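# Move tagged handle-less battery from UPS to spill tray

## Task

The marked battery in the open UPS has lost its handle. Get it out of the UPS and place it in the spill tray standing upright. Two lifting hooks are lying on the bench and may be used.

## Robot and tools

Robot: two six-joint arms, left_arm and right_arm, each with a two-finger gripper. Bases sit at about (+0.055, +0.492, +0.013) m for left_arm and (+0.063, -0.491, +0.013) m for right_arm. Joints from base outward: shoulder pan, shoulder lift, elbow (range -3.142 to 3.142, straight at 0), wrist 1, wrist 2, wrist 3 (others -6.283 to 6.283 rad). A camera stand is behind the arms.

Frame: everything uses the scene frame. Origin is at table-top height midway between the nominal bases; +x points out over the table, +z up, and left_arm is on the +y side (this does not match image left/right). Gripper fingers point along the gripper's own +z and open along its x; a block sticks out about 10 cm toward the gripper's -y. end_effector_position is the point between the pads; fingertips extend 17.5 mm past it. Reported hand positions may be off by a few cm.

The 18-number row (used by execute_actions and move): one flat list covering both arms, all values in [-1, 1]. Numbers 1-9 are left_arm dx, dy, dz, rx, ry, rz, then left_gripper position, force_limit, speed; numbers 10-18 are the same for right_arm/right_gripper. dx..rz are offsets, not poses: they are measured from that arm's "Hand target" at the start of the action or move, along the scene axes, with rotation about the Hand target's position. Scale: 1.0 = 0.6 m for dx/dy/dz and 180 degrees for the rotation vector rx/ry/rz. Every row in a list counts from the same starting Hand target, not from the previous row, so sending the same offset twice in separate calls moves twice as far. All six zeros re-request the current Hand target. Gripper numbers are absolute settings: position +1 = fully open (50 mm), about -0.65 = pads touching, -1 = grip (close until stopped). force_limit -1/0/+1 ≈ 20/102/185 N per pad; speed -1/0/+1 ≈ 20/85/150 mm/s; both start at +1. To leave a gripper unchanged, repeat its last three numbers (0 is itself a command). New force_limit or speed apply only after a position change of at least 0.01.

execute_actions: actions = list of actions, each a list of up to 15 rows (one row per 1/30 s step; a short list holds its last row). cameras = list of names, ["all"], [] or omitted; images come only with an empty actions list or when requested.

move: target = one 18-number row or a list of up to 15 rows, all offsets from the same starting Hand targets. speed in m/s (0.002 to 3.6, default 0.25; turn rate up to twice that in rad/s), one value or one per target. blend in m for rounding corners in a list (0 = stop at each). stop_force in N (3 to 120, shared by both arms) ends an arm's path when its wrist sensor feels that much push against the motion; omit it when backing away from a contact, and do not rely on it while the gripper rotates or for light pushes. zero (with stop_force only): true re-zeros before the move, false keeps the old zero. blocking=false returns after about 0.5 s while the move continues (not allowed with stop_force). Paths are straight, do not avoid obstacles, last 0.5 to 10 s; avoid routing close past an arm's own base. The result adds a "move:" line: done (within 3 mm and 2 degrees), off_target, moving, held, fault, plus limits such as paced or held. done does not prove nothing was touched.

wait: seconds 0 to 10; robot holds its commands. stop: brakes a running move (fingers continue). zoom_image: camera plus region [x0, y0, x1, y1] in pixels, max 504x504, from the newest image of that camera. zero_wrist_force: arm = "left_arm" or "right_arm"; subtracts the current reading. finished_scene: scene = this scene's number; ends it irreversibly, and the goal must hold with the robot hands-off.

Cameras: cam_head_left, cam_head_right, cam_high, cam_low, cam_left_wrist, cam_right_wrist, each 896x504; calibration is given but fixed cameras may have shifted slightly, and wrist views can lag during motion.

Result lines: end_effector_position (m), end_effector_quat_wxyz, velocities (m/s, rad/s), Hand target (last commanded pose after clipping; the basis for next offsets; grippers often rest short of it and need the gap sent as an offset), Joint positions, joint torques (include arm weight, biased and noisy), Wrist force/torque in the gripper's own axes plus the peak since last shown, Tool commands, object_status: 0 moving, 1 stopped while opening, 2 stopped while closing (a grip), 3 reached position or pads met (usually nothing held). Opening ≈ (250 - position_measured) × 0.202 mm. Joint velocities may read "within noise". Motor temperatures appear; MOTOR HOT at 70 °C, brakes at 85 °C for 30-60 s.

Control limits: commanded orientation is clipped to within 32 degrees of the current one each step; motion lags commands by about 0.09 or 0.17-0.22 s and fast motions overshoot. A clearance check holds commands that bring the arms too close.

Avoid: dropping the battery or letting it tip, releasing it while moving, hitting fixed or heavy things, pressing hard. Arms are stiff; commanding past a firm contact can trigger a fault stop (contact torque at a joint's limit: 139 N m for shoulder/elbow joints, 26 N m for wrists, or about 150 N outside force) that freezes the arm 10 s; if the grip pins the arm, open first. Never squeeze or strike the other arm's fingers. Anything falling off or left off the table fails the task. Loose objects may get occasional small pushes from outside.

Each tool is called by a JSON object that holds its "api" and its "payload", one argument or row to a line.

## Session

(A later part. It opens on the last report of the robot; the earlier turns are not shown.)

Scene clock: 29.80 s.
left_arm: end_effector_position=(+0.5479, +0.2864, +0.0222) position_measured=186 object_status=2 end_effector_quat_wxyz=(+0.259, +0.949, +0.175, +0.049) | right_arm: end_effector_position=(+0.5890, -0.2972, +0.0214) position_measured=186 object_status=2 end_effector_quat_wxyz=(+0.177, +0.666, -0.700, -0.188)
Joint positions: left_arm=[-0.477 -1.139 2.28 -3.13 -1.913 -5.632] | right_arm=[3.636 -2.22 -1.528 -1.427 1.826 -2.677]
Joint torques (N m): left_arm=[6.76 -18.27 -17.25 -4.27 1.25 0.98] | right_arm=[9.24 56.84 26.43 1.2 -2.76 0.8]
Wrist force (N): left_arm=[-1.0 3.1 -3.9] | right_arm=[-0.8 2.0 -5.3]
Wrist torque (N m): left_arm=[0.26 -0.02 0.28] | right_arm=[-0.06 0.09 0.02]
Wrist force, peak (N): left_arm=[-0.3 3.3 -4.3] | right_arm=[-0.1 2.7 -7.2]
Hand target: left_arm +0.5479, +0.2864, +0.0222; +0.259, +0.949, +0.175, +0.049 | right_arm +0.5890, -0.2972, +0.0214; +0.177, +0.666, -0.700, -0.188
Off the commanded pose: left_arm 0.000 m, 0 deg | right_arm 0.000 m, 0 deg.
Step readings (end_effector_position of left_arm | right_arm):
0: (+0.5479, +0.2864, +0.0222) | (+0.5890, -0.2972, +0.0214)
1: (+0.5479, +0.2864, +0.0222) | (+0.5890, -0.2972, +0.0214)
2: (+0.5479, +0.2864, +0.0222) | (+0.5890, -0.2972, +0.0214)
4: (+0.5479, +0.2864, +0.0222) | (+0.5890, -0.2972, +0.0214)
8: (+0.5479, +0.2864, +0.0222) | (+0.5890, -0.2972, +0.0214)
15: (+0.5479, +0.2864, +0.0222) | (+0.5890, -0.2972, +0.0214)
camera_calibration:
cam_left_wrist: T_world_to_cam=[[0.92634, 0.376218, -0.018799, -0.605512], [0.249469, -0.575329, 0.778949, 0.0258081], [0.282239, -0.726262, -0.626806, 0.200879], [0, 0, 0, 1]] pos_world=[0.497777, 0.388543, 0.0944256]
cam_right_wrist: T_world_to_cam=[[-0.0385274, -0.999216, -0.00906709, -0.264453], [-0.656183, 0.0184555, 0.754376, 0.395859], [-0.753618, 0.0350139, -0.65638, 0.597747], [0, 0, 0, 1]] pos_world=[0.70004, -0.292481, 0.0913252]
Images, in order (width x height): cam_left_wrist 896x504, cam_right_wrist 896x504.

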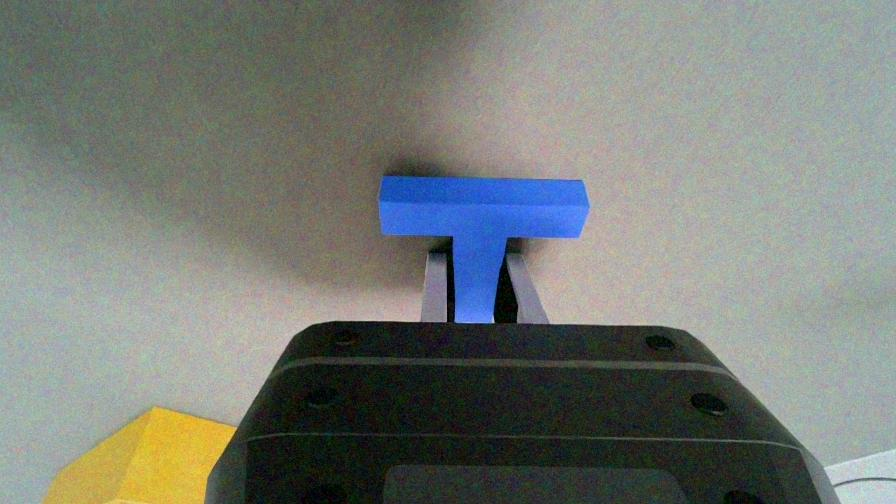

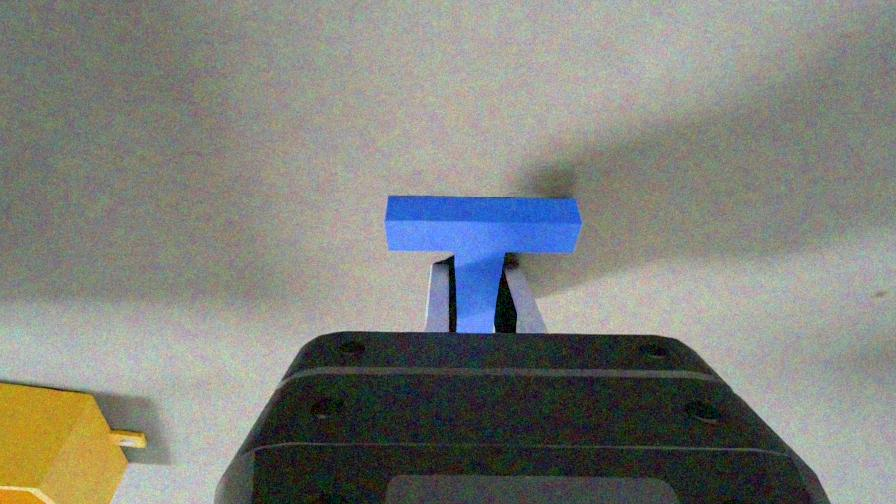

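{"api": "move", "payload": {
  "target": [
    [0,0,0.15,0,0,0,-1,-0.5,-0.3,0,0,0.15,0,0,0,-1,-0.5,-0.3],
    [0.07,0,0.45,0,0,-0.5,-1,-0.5,-0.3,0.03,0,0.45,0,0,0.25,-1,-0.5,-0.3],
    [0.1,0,0.563,0,0,-0.833,-1,-0.5,-0.3,0.05,0,0.563,0,0,0.506,-1,-0.5,-0.3],
    [0.153,0,0.563,0,0,0.874,-1,-0.5,-0.3,0.05,0,0.563,0,0,0.506,-1,-0.5,-0.3]
  ],
  "speed": 0.4,
  "blend": 0.03
}}

{"api": "move", "payload": {
  "target": [
    [0,0,0,-0.5,0.0148,0,-1,-0.5,-0.3,0,0,0,0.5,-0.0148,0,-1,-0.5,-0.3]
  ],
  "speed": 0.4,
  "cameras": ["all"]
}}

Scene clock: 36.40 s.
left_arm: end_effector_position=(+0.6396, +0.2863, +0.3600) position_measured=186 object_status=2 end_effector_quat_wxyz=(+0.003, +0.015, +0.964, +0.264) | right_arm: end_effector_position=(+0.6190, -0.2972, +0.3592) position_measured=186 object_status=2 end_effector_quat_wxyz=(+0.259, +0.966, -0.015, -0.005)
Joint positions: left_arm=[-0.721 -1.142 0.996 -1.062 -1.17 -2.34] | right_arm=[3.892 -1.936 -1.081 -2.075 1.202 -3.878]
Joint torques (N m): left_arm=[10.98 -36.04 -28.56 -1.82 -0.39 0.94] | right_arm=[-11.78 37.23 34.74 0.22 0.33 -2.35]
Wrist force (N): left_arm=[-0.2 -0.6 1.3] | right_arm=[-1.1 -2.0 0.1]
Wrist torque (N m): left_arm=[0.14 -0.07 0.29] | right_arm=[-0.11 0.08 -0.05]
Wrist force, peak (N): left_arm=[0.2 -2.6 4.8] | right_arm=[-1.0 -4.8 3.9]
Hand target: left_arm +0.6397, +0.2864, +0.3600; +0.003, +0.015, +0.964, +0.264 | right_arm +0.6190, -0.2972, +0.3592; +0.259, +0.966, -0.015, -0.005
Off the commanded pose: left_arm 0.000 m, 0 deg | right_arm 0.000 m, 0 deg.
move: done

Scene clock: 38.93 s.
left_arm: end_effector_position=(+0.6397, +0.2864, +0.3598) position_measured=186 object_status=2 end_effector_quat_wxyz=(-0.007, +0.014, +0.868, -0.496) | right_arm: end_effector_position=(+0.6190, -0.2973, +0.3591) position_measured=186 object_status=2 end_effector_quat_wxyz=(-0.500, +0.866, -0.013, +0.006)
Joint positions: left_arm=[-0.192 -1.315 1.63 -2.158 -2.585 -1.888] | right_arm=[3.35 -1.748 -1.758 -0.851 2.58 -4.296]
Joint torques (N m): left_arm=[-10.86 -44.34 -33.03 -3.89 -4.24 1.48] | right_arm=[12.01 41.75 31.36 4.41 4.71 -2.95]
Wrist force (N): left_arm=[-0.3 0.6 -0.7] | right_arm=[0.6 1.2 -2.4]
Wrist torque (N m): left_arm=[-0.38 -0.15 -0.53] | right_arm=[0.04 -0.25 -0.08]
Wrist force, peak (N): left_arm=[-0.2 -1.8 1.4] | right_arm=[0.5 2.5 -2.9]
Hand target: left_arm +0.6397, +0.2864, +0.3600; -0.007, +0.014, +0.868, -0.496 | right_arm +0.6190, -0.2972, +0.3592; -0.500, +0.866, -0.013, +0.006
Off the commanded pose: left_arm 0.000 m, 0 deg | right_arm 0.000 m, 0 deg.
move: done
camera_calibration:
cam_left_wrist: T_world_to_cam=[[-0.999747, 0.0106238, 0.0198136, 0.638622], [-0.00414299, 0.779154, -0.626819, 0.0200299], [-0.022097, -0.626743, -0.778913, 0.607572], [0, 0, 0, 1]] pos_world=[0.651969, 0.358401, 0.473148]
cam_right_wrist: T_world_to_cam=[[0.999736, -0.0208169, 0.00970701, -0.618868], [-0.00932802, -0.754164, -0.65662, 0.0372871], [0.0209895, 0.656356, -0.754159, 0.58232], [0, 0, 0, 1]] pos_world=[0.60683, -0.366972, 0.469653]

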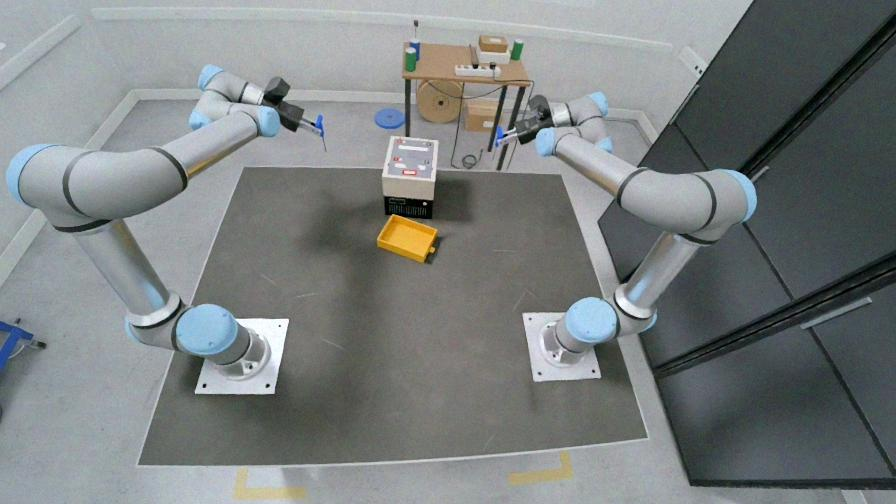

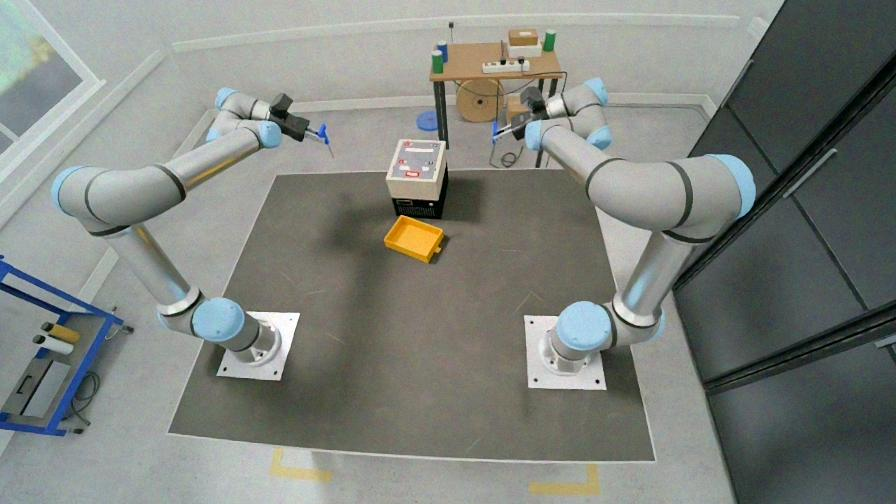

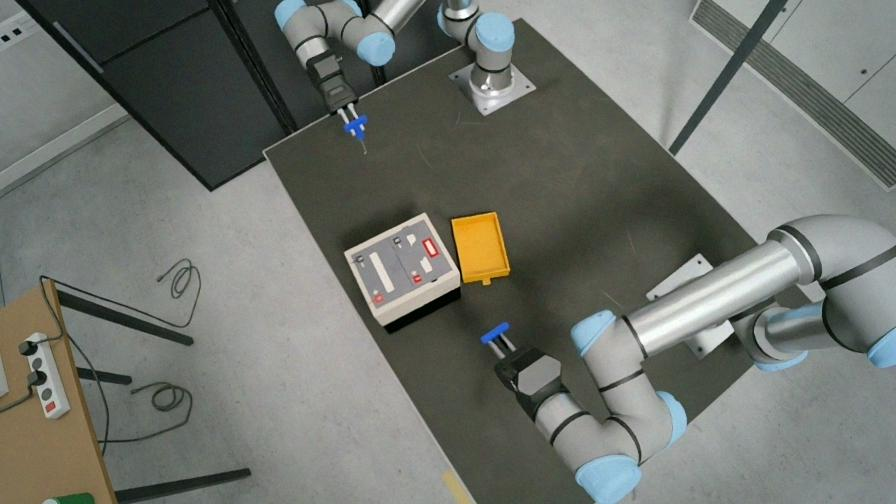

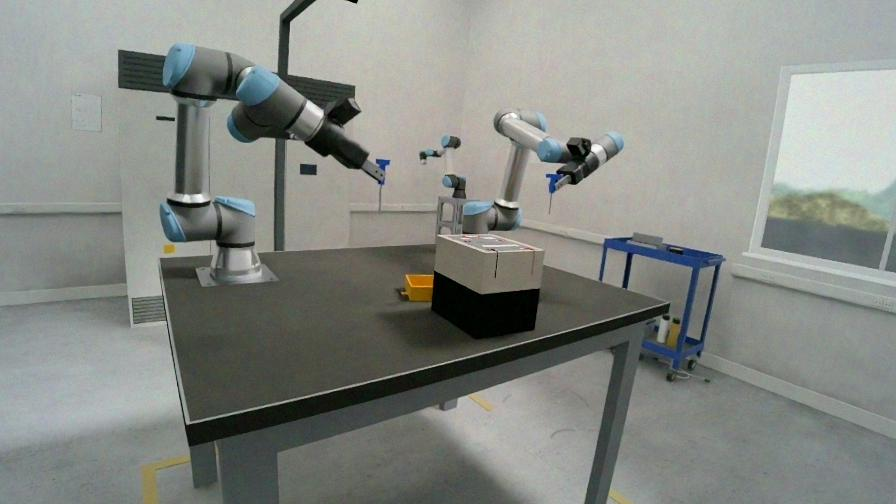

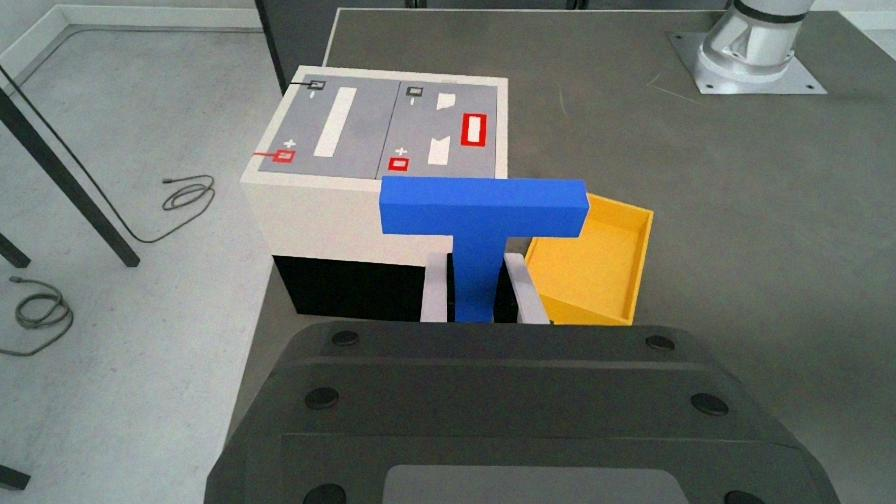

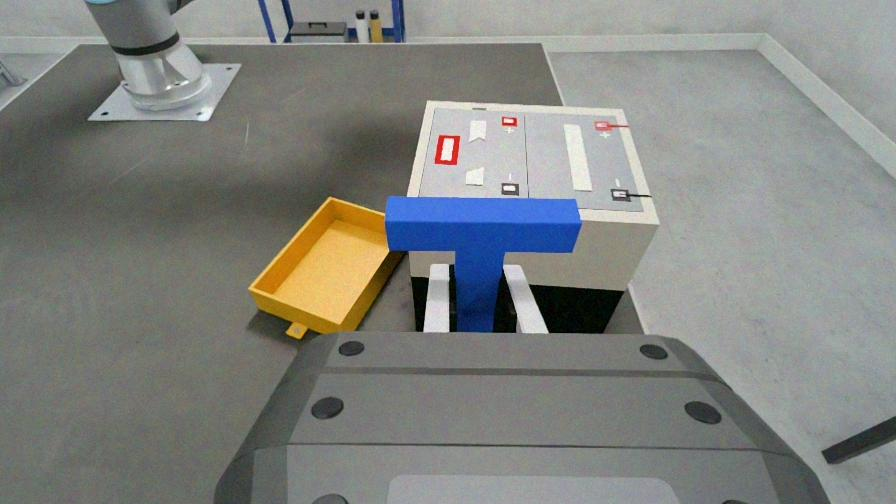

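{"api": "move", "payload": {
  "target": [
    [0.0167,-0.324,-0.1,0,0,0,-1,-0.5,-0.3,0.0333,0.3387,-0.093,0,0,0,-1,-0.5,-0.3]
  ],
  "speed": 0.3,
  "cameras": ["cam_high","cam_low","cam_head_left"]
}}

{"api": "zoom_image", "payload": {
  "camera": "cam_high",
  "region": [340, 180, 500, 320]
}}

{"api": "zoom_image", "payload": {
  "camera": "cam_low",
  "region": [420, 180, 560, 280]
}}

{"api": "zoom_image", "payload": {
  "camera": "cam_head_left",
  "region": [350, 90, 470, 200]
}}

Scene clock: 41.20 s.
left_arm: end_effector_position=(+0.6497, +0.0921, +0.3001) position_measured=186 object_status=2 end_effector_quat_wxyz=(-0.007, +0.014, +0.868, -0.496) | right_arm: end_effector_position=(+0.6390, -0.0941, +0.3034) position_measured=186 object_status=2 end_effector_quat_wxyz=(-0.500, +0.866, -0.013, +0.006)
Joint positions: left_arm=[-0.495 -1.114 1.606 -2.716 -2.447 -2.352] | right_arm=[3.681 -1.98 -1.695 -0.305 2.405 -3.827]
Joint torques (N m): left_arm=[-7.3 -38.01 -11.72 -4.72 -3.14 -0.94] | right_arm=[8.87 39.41 18.32 4.01 2.85 0.28]
Wrist force (N): left_arm=[-0.2 1.3 -0.4] | right_arm=[0.4 1.3 -2.6]
Wrist torque (N m): left_arm=[-0.24 -0.15 -0.60] | right_arm=[0.04 -0.24 -0.06]
Wrist force, peak (N): left_arm=[0.2 1.5 -4.0] | right_arm=[0.6 2.8 -6.0]
Hand target: left_arm +0.6497, +0.0920, +0.3000; -0.007, +0.014, +0.868, -0.496 | right_arm +0.6390, -0.0940, +0.3034; -0.500, +0.866, -0.013, +0.006
Off the commanded pose: left_arm 0.000 m, 0 deg | right_arm 0.000 m, 0 deg.
move: done
Images, in order (width x height): cam_head_left 896x504, cam_high 896x504, cam_low 896x504.

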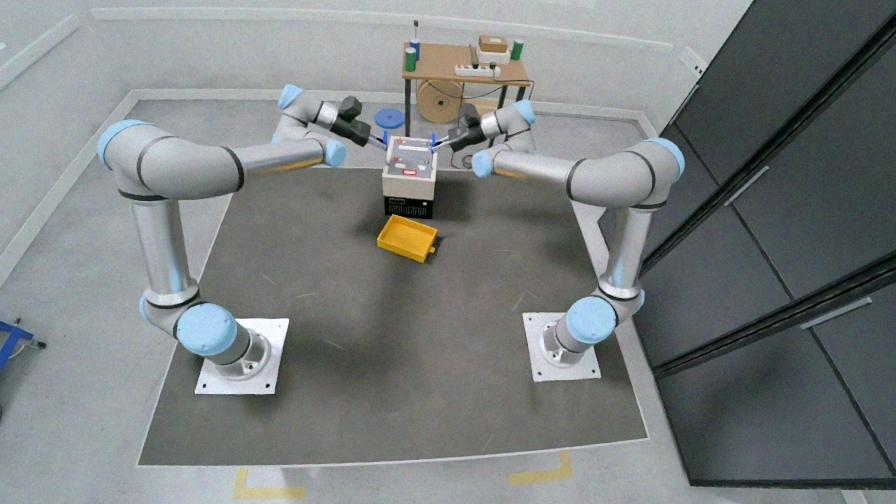

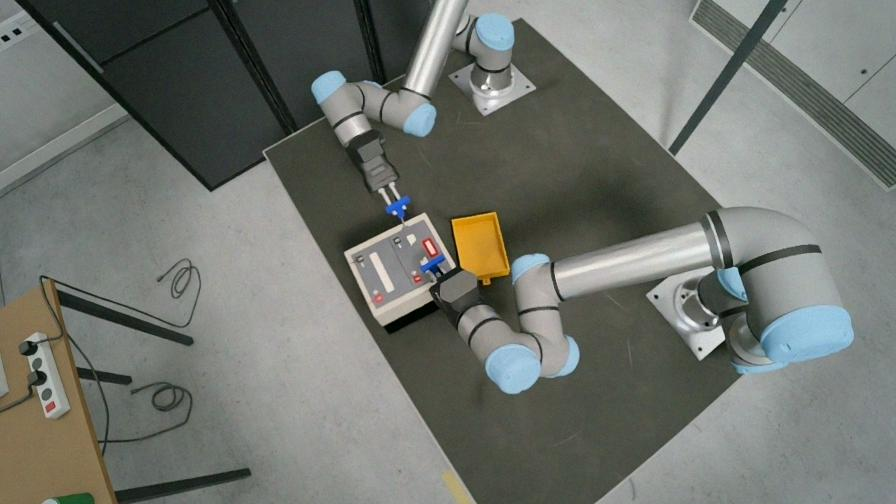

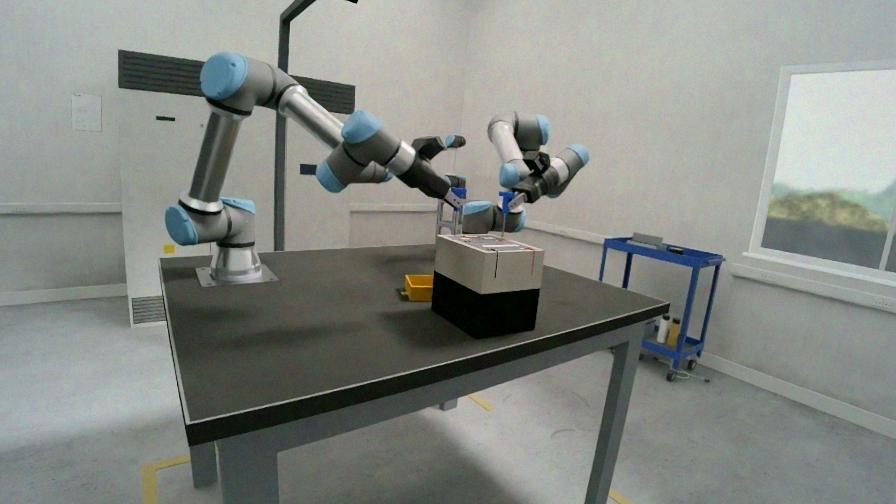

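Scaled by 3.150.

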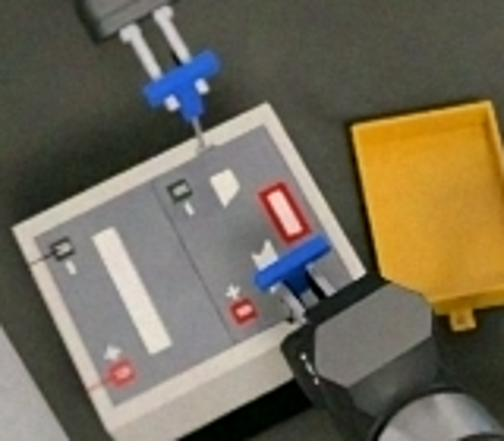

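Scaled by 3.600.

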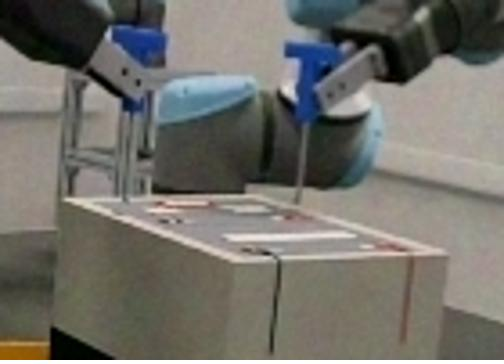

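Scaled by 4.200.

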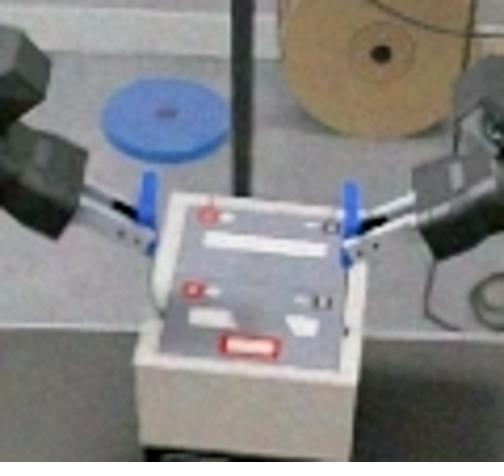

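{"api": "wait", "payload": {
  "seconds": 0.1,
  "cameras": ["cam_left_wrist","cam_right_wrist"]
}}

{"api": "zoom_image", "payload": {
  "camera": "cam_left_wrist",
  "region": [300, 0, 600, 180]
}}

{"api": "zoom_image", "payload": {
  "camera": "cam_right_wrist",
  "region": [300, 0, 600, 200]
}}

Scene clock: 42.13 s.
left_arm: end_effector_position=(+0.6497, +0.0920, +0.3000) position_measured=186 object_status=2 end_effector_quat_wxyz=(-0.007, +0.014, +0.868, -0.496) | right_arm: end_effector_position=(+0.6390, -0.0940, +0.3034) position_measured=186 object_status=2 end_effector_quat_wxyz=(-0.500, +0.866, -0.013, +0.006)
Joint positions: left_arm=[-0.495 -1.114 1.606 -2.716 -2.447 -2.353] | right_arm=[3.681 -1.98 -1.695 -0.304 2.405 -3.826]
Joint torques (N m): left_arm=[-11.2 -32.59 -11.08 -5.74 0.09 -1.78] | right_arm=[11.28 37.62 24.12 5.1 -1.51 2.17]
Wrist force (N): left_arm=[-0.1 1.0 -0.7] | right_arm=[0.2 1.4 -2.3]
Wrist torque (N m): left_arm=[-0.29 -0.17 -0.59] | right_arm=[0.07 -0.21 -0.07]
Wrist force, peak (N): left_arm=[-0.1 1.4 -1.0] | right_arm=[0.4 1.7 -2.6]
Hand target: left_arm +0.6497, +0.0920, +0.3000; -0.007, +0.014, +0.868, -0.496 | right_arm +0.6390, -0.0940, +0.3034; -0.500, +0.866, -0.013, +0.006
Tool commands: left_gripper/position=-1.0 left_gripper/force_limit=-0.5 left_gripper/speed=-0.3 right_gripper/position=-1.0 right_gripper/force_limit=-0.5 right_gripper/speed=-0.3
Off the commanded pose: left_arm 0.000 m, 0 deg | right_arm 0.000 m, 0 deg.
wait: 0.10 s; at rest from the start
camera_calibration:
cam_left_wrist: T_world_to_cam=[[-0.999751, 0.0107988, 0.0195426, 0.651959], [-0.00384169, 0.779013, -0.626996, 0.133967], [-0.0219948, -0.626915, -0.778777, 0.439139], [0, 0, 0, 1]] pos_world=[0.66197, 0.163901, 0.413248]
cam_right_wrist: T_world_to_cam=[[0.999739, -0.0205933, 0.0098964, -0.634036], [-0.0090275, -0.753934, -0.656888, 0.154105], [0.0209887, 0.656627, -0.753923, 0.406472], [0, 0, 0, 1]] pos_world=[0.62673, -0.163772, 0.413953]
Images, in order (width x height): cam_left_wrist 896x504, cam_right_wrist 896x504.

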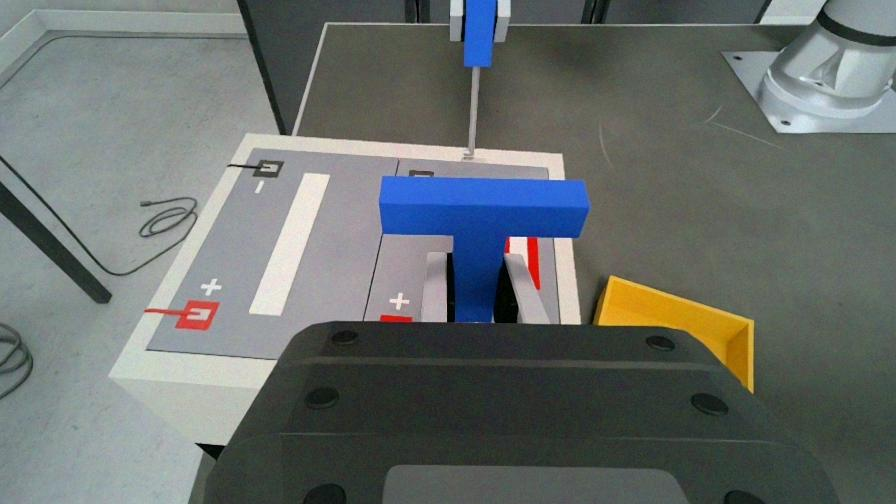

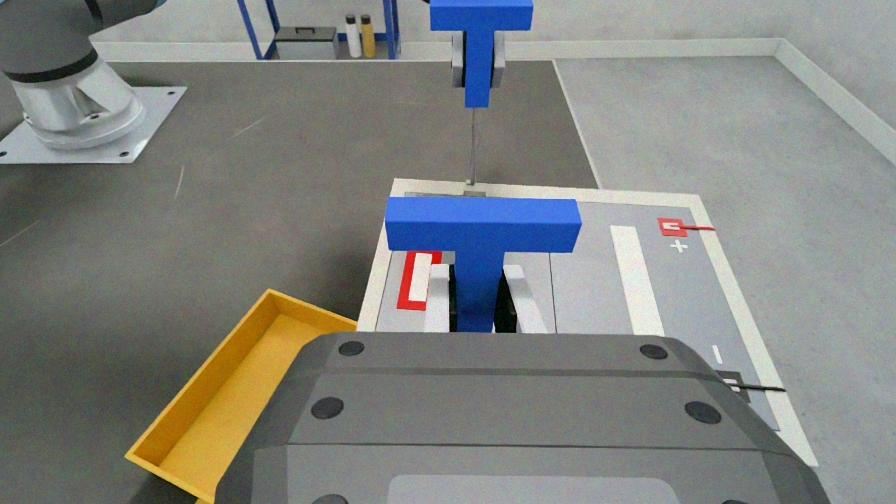

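Scaled by 1.680.

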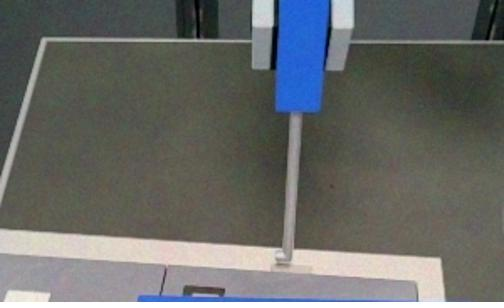

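Scaled by 1.680.

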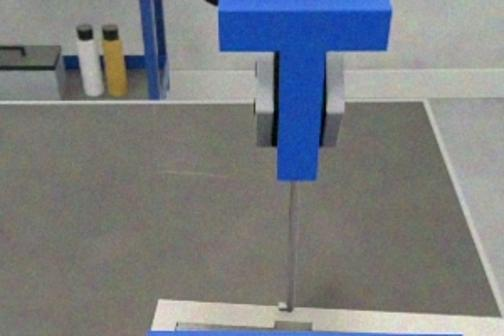

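{"api": "zoom_image", "payload": {
  "camera": "cam_left_wrist",
  "region": [440, 130, 500, 180]
}}

{"api": "zoom_image", "payload": {
  "camera": "cam_right_wrist",
  "region": [440, 160, 510, 210]
}}

Scaled by 8.400.

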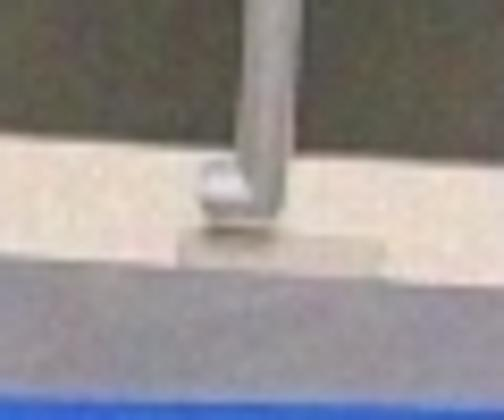

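Scaled by 7.200.

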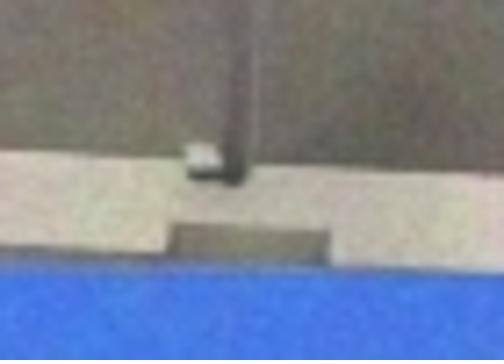

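{"api": "move", "payload": {
  "target": [
    [0.006,-0.0017,-0.008,0,0,0,-1,-0.5,-0.3,-0.006,-0.0042,-0.006,0,0,0,-1,-0.5,-0.3]
  ],
  "speed": 0.1,
  "cameras": ["cam_left_wrist","cam_right_wrist"]
}}

{"api": "zoom_image", "payload": {
  "camera": "cam_left_wrist",
  "region": [440, 130, 500, 180]
}}

{"api": "zoom_image", "payload": {
  "camera": "cam_right_wrist",
  "region": [440, 160, 510, 210]
}}

Scene clock: 45.67 s.
left_arm: end_effector_position=(+0.6533, +0.0909, +0.2954) position_measured=186 object_status=2 end_effector_quat_wxyz=(-0.007, +0.014, +0.868, -0.496) | right_arm: end_effector_position=(+0.6353, -0.0965, +0.2997) position_measured=186 object_status=2 end_effector_quat_wxyz=(-0.500, +0.866, -0.013, +0.006)
Joint positions: left_arm=[-0.494 -1.101 1.599 -2.722 -2.448 -2.351] | right_arm=[3.68 -1.975 -1.712 -0.292 2.405 -3.827]
Joint torques (N m): left_arm=[11.45 -21.4 -6.15 3.17 5.82 1.52] | right_arm=[-11.8 49.04 30.6 2.94 3.77 -2.74]
Wrist force (N): left_arm=[3.0 -24.2 -15.3] | right_arm=[0.4 1.6 -2.5]
Wrist torque (N m): left_arm=[-0.22 0.03 -0.83] | right_arm=[0.10 -0.24 -0.06]
Wrist force, peak (N): left_arm=[2.9 -24.5 -15.7] | right_arm=[0.4 1.8 -2.7]
Hand target: left_arm +0.6533, +0.0909, +0.2952; -0.007, +0.014, +0.868, -0.496 | right_arm +0.6354, -0.0965, +0.2998; -0.500, +0.866, -0.013, +0.006
Off the commanded pose: left_arm 0.000 m, 0 deg | right_arm 0.000 m, 0 deg.
move: done
camera_calibration:
cam_left_wrist: T_world_to_cam=[[-0.999757, 0.0110715, 0.0190687, 0.65571], [-0.00334456, 0.778653, -0.627446, 0.13185], [-0.0217946, -0.627358, -0.778426, 0.43488], [0, 0, 0, 1]] pos_world=[0.66547, 0.1629, 0.408747]
cam_right_wrist: T_world_to_cam=[[0.999739, -0.0205933, 0.0098964, -0.630453], [-0.0090275, -0.753934, -0.656888, 0.149823], [0.0209887, 0.656627, -0.753923, 0.405475], [0, 0, 0, 1]] pos_world=[0.62313, -0.166272, 0.410353]
Images, in order (width x height): cam_left_wrist 896x504, cam_right_wrist 896x504.

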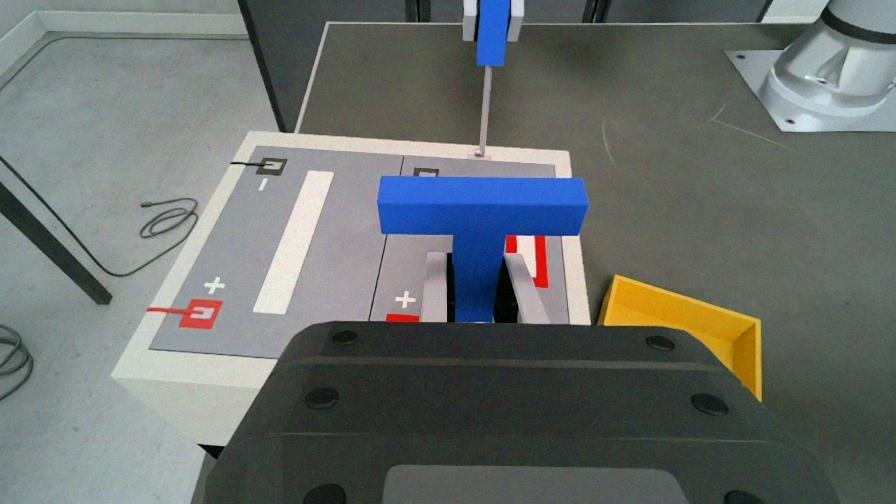

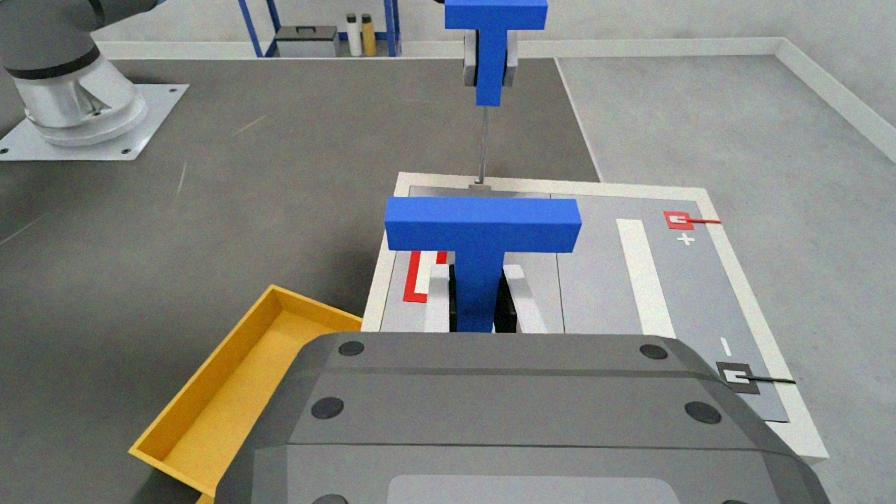

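Scaled by 8.400.

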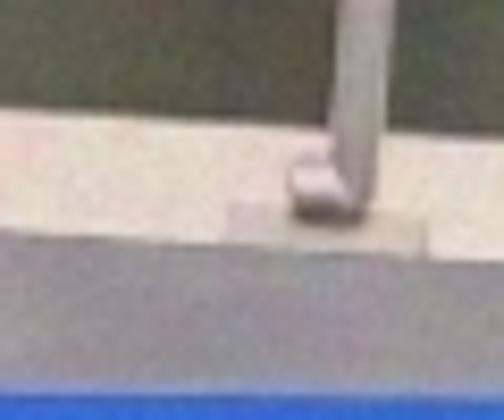

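Scaled by 7.200.

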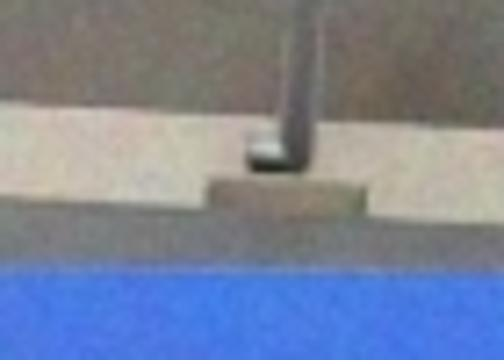

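{"api": "move", "payload": {
  "target": [
    [0.001,-0.0075,0.005,0,0,0,-1,-0.5,-0.3,0,0,-0.003,0,0,0,-1,-0.5,-0.3]
  ],
  "speed": 0.05
}}

{"api": "move", "payload": {
  "target": [
    [0,0,-0.03,0,0,0,-1,-0.5,-0.3,0,0,-0.03,0,0,0,-1,-0.5,-0.3]
  ],
  "speed": 0.02,
  "stop_force": 5,
  "cameras": ["cam_left_wrist","cam_right_wrist"]
}}

{"api": "zoom_image", "payload": {
  "camera": "cam_left_wrist",
  "region": [440, 130, 500, 180]
}}

{"api": "zoom_image", "payload": {
  "camera": "cam_right_wrist",
  "region": [440, 160, 510, 210]
}}

Scene clock: 47.13 s.
left_arm: end_effector_position=(+0.6539, +0.0864, +0.2982) position_measured=186 object_status=2 end_effector_quat_wxyz=(-0.007, +0.014, +0.868, -0.496) | right_arm: end_effector_position=(+0.6354, -0.0965, +0.2979) position_measured=186 object_status=2 end_effector_quat_wxyz=(-0.500, +0.866, -0.013, +0.006)
Joint positions: left_arm=[-0.5 -1.099 1.589 -2.718 -2.444 -2.358] | right_arm=[3.68 -1.978 -1.714 -0.288 2.405 -3.827]
Joint torques (N m): left_arm=[-2.55 -39.15 -20.59 -1.87 -0.25 0.14] | right_arm=[-11.4 42.27 15.65 4.15 3.74 -1.59]
Wrist force (N): left_arm=[-0.2 0.7 -0.8] | right_arm=[0.1 1.6 -2.6]
Wrist torque (N m): left_arm=[-0.35 -0.15 -0.46] | right_arm=[0.10 -0.19 -0.06]
Wrist force, peak (N): left_arm=[3.3 -28.1 -18.2] | right_arm=[0.5 1.3 -2.8]
Hand target: left_arm +0.6539, +0.0864, +0.2982; -0.007, +0.014, +0.868, -0.496 | right_arm +0.6354, -0.0965, +0.2980; -0.500, +0.866, -0.013, +0.006
Off the commanded pose: left_arm 0.000 m, 0 deg | right_arm 0.000 m, 0 deg.
move: done

Scene clock: 49.20 s.
left_arm: end_effector_position=(+0.6539, +0.0864, +0.2802) position_measured=186 object_status=2 end_effector_quat_wxyz=(-0.007, +0.014, +0.868, -0.496) | right_arm: end_effector_position=(+0.6354, -0.0965, +0.2959) position_measured=186 object_status=2 end_effector_quat_wxyz=(-0.500, +0.866, -0.013, +0.006)
Joint positions: left_arm=[-0.5 -1.078 1.609 -2.759 -2.444 -2.358] | right_arm=[3.68 -1.98 -1.716 -0.283 2.405 -3.827]
Joint torques (N m): left_arm=[8.83 -53.08 -31.99 -1.36 -3.76 -1.15] | right_arm=[1.02 52.93 33.36 5.09 -1.07 -0.58]
Wrist force (N): left_arm=[-0.2 0.9 -0.6] | right_arm=[0.5 1.4 -2.5]
Wrist torque (N m): left_arm=[-0.32 -0.14 -0.46] | right_arm=[0.05 -0.25 -0.06]
Wrist force, peak (N): left_arm=[-0.5 1.2 -0.6] | right_arm=[0.0 -9.0 -8.4]
Hand target: left_arm +0.6539, +0.0864, +0.2802; -0.007, +0.014, +0.868, -0.496 | right_arm +0.6354, -0.0965, +0.2959; -0.500, +0.866, -0.013, +0.006 (not the last commanded pose)
Off the commanded pose: left_arm 0.000 m, 0 deg | right_arm 0.016 m, 0 deg.
move: contact (right_arm)
camera_calibration:
cam_left_wrist: T_world_to_cam=[[-0.999751, 0.0107988, 0.0195426, 0.656604], [-0.00384169, 0.779013, -0.626996, 0.125853], [-0.0219948, -0.626915, -0.778777, 0.420364], [0, 0, 0, 1]] pos_world=[0.66617, 0.158401, 0.393448]
cam_right_wrist: T_world_to_cam=[[0.999739, -0.0205939, 0.00989796, -0.630415], [-0.00902854, -0.753984, -0.656831, 0.147231], [0.0209896, 0.65657, -0.753973, 0.402544], [0, 0, 0, 1]] pos_world=[0.62313, -0.166272, 0.406453]
Images, in order (width x height): cam_left_wrist 896x504, cam_right_wrist 896x504.

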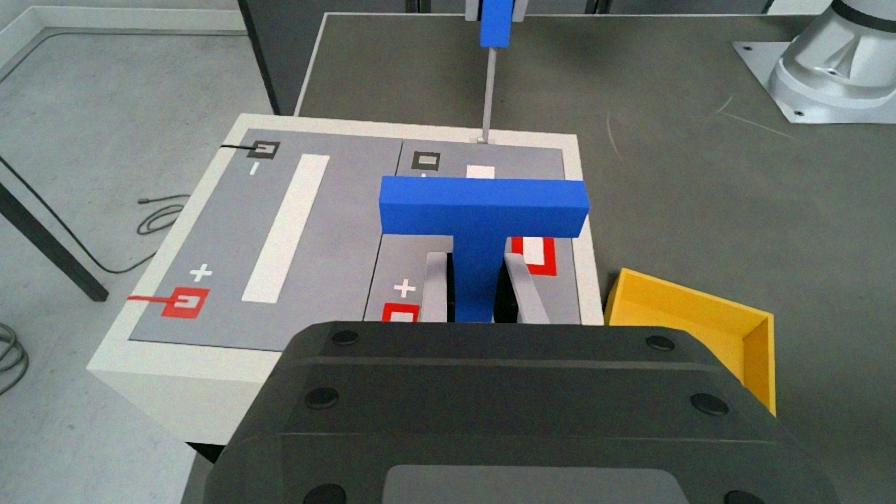

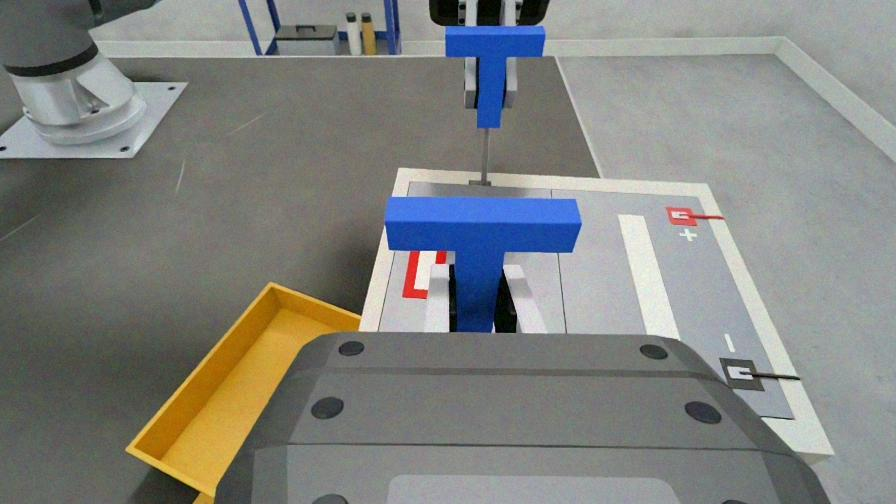

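Scaled by 8.400.

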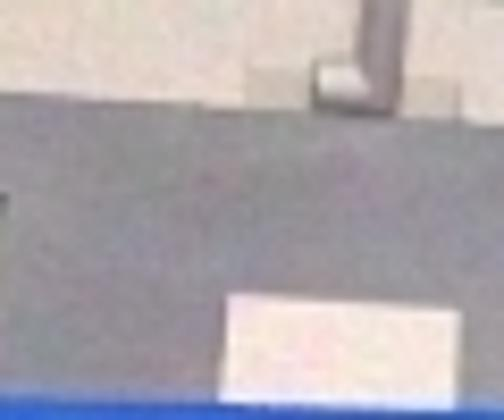

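Scaled by 7.200.

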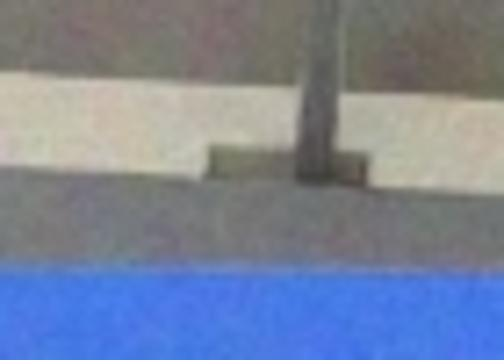

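{"api": "move", "payload": {
  "target": [
    [0,0,0,0,0,0,-1,-0.5,-0.3,0.001,-0.0035,0.004,0,0,0,-1,-0.5,-0.3]
  ],
  "speed": 0.05
}}

{"api": "move", "payload": {
  "target": [
    [0,0,-0.075,0,0,0,-1,-0.5,-0.3,0,0,-0.105,0,0,0,-1,-0.5,-0.3]
  ],
  "speed": 0.025,
  "stop_force": 5,
  "cameras": ["cam_left_wrist","cam_right_wrist","cam_low"]
}}

{"api": "zoom_image", "payload": {
  "camera": "cam_left_wrist",
  "region": [440, 100, 520, 180]
}}

{"api": "zoom_image", "payload": {
  "camera": "cam_right_wrist",
  "region": [440, 130, 520, 210]
}}

Scene clock: 50.77 s.
left_arm: end_effector_position=(+0.6539, +0.0864, +0.2802) position_measured=186 object_status=2 end_effector_quat_wxyz=(-0.007, +0.014, +0.868, -0.496) | right_arm: end_effector_position=(+0.6360, -0.0986, +0.2983) position_measured=186 object_status=2 end_effector_quat_wxyz=(-0.500, +0.866, -0.013, +0.006)
Joint positions: left_arm=[-0.5 -1.078 1.609 -2.759 -2.444 -2.358] | right_arm=[3.676 -1.976 -1.714 -0.292 2.408 -3.831]
Joint torques (N m): left_arm=[8.71 -53.53 -32.4 -1.19 -3.8 -1.17] | right_arm=[-8.24 47.64 30.7 3.65 3.52 -1.9]
Wrist force (N): left_arm=[-0.2 0.9 -0.5] | right_arm=[0.7 1.0 -3.0]
Wrist torque (N m): left_arm=[-0.32 -0.14 -0.46] | right_arm=[0.01 -0.28 -0.06]
Wrist force, peak (N): left_arm=[-0.2 1.0 -0.8] | right_arm=[0.8 1.4 -3.1]
Hand target: left_arm +0.6539, +0.0864, +0.2802; -0.007, +0.014, +0.868, -0.496 | right_arm +0.6360, -0.0986, +0.2983; -0.500, +0.866, -0.013, +0.006
Off the commanded pose: left_arm 0.000 m, 0 deg | right_arm 0.000 m, 0 deg.
move: done

Scene clock: 53.43 s.
left_arm: end_effector_position=(+0.6539, +0.0864, +0.2592) position_measured=186 object_status=2 end_effector_quat_wxyz=(-0.007, +0.014, +0.868, -0.496) | right_arm: end_effector_position=(+0.6359, -0.0986, +0.2589) position_measured=186 object_status=2 end_effector_quat_wxyz=(-0.500, +0.866, -0.013, +0.006)
Joint positions: left_arm=[-0.5 -1.052 1.63 -2.806 -2.444 -2.358] | right_arm=[3.677 -2.029 -1.754 -0.2 2.408 -3.831]
Joint torques (N m): left_arm=[8.6 -49.57 -29.49 -4.58 0.87 1] | right_arm=[7.95 47.97 30.27 4.7 -1.39 0.08]
Wrist force (N): left_arm=[0.4 -4.8 -3.5] | right_arm=[-0.8 -0.3 -2.8]
Wrist torque (N m): left_arm=[-0.36 -0.13 -0.50] | right_arm=[0.05 -0.18 -0.04]
Wrist force, peak (N): left_arm=[-0.6 -14.0 -9.0] | right_arm=[-0.4 -21.1 -14.8]
Hand target: left_arm +0.6539, +0.0864, +0.2592; -0.007, +0.014, +0.868, -0.496 (not the last commanded pose) | right_arm +0.6359, -0.0986, +0.2590; -0.500, +0.866, -0.013, +0.006 (not the last commanded pose)
Off the commanded pose: left_arm 0.024 m, 0 deg | right_arm 0.024 m, 0 deg.
move: contact (left_arm, right_arm)
camera_calibration:
cam_left_wrist: T_world_to_cam=[[-0.999751, 0.010797, 0.0195441, 0.657012], [-0.00384402, 0.779013, -0.626996, 0.112751], [-0.0219948, -0.626915, -0.778777, 0.404088], [0, 0, 0, 1]] pos_world=[0.66617, 0.158401, 0.372548]
cam_right_wrist: T_world_to_cam=[[0.999741, -0.0205261, 0.00982387, -0.630655], [-0.00902744, -0.754027, -0.656781, 0.121389], [0.0208886, 0.656522, -0.754017, 0.376161], [0, 0, 0, 1]] pos_world=[0.62373, -0.168372, 0.369553]
Images, in order (width x height): cam_low 896x504, cam_left_wrist 896x504, cam_right_wrist 896x504.

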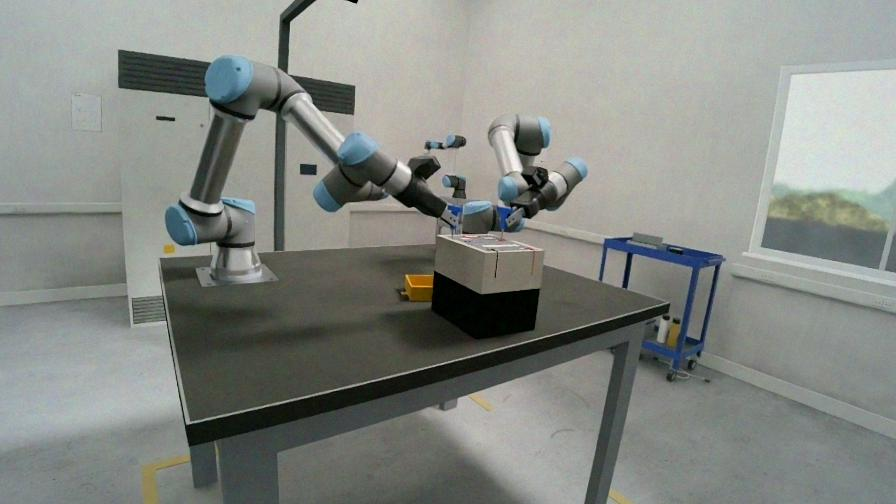

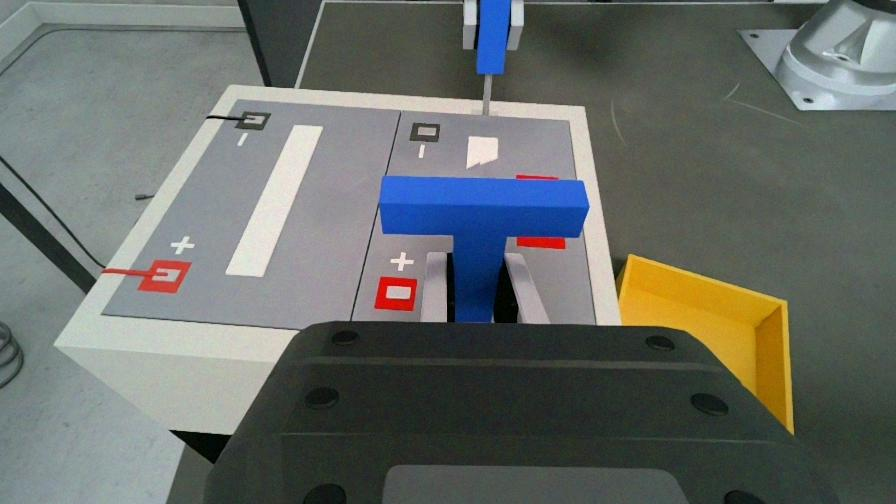

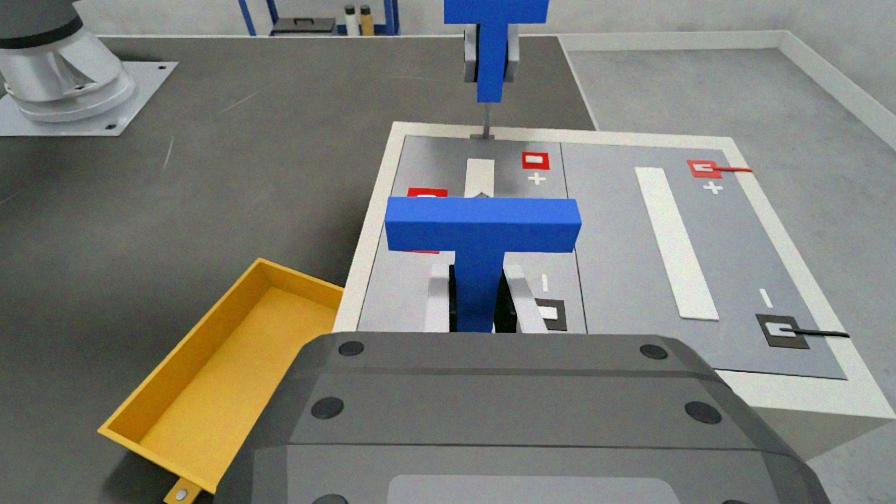

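Scaled by 6.300.

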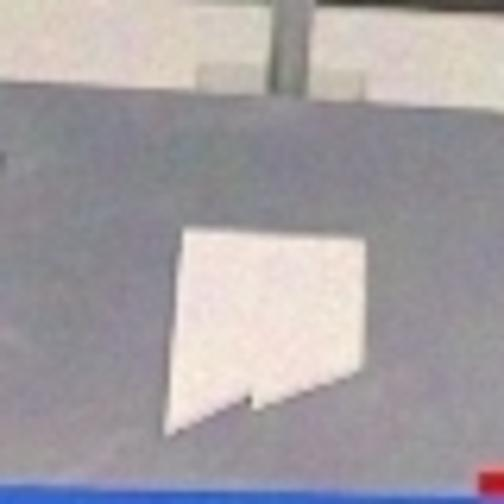

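Scaled by 6.300.

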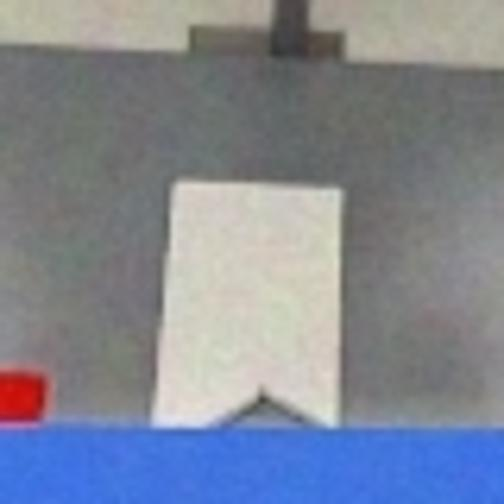

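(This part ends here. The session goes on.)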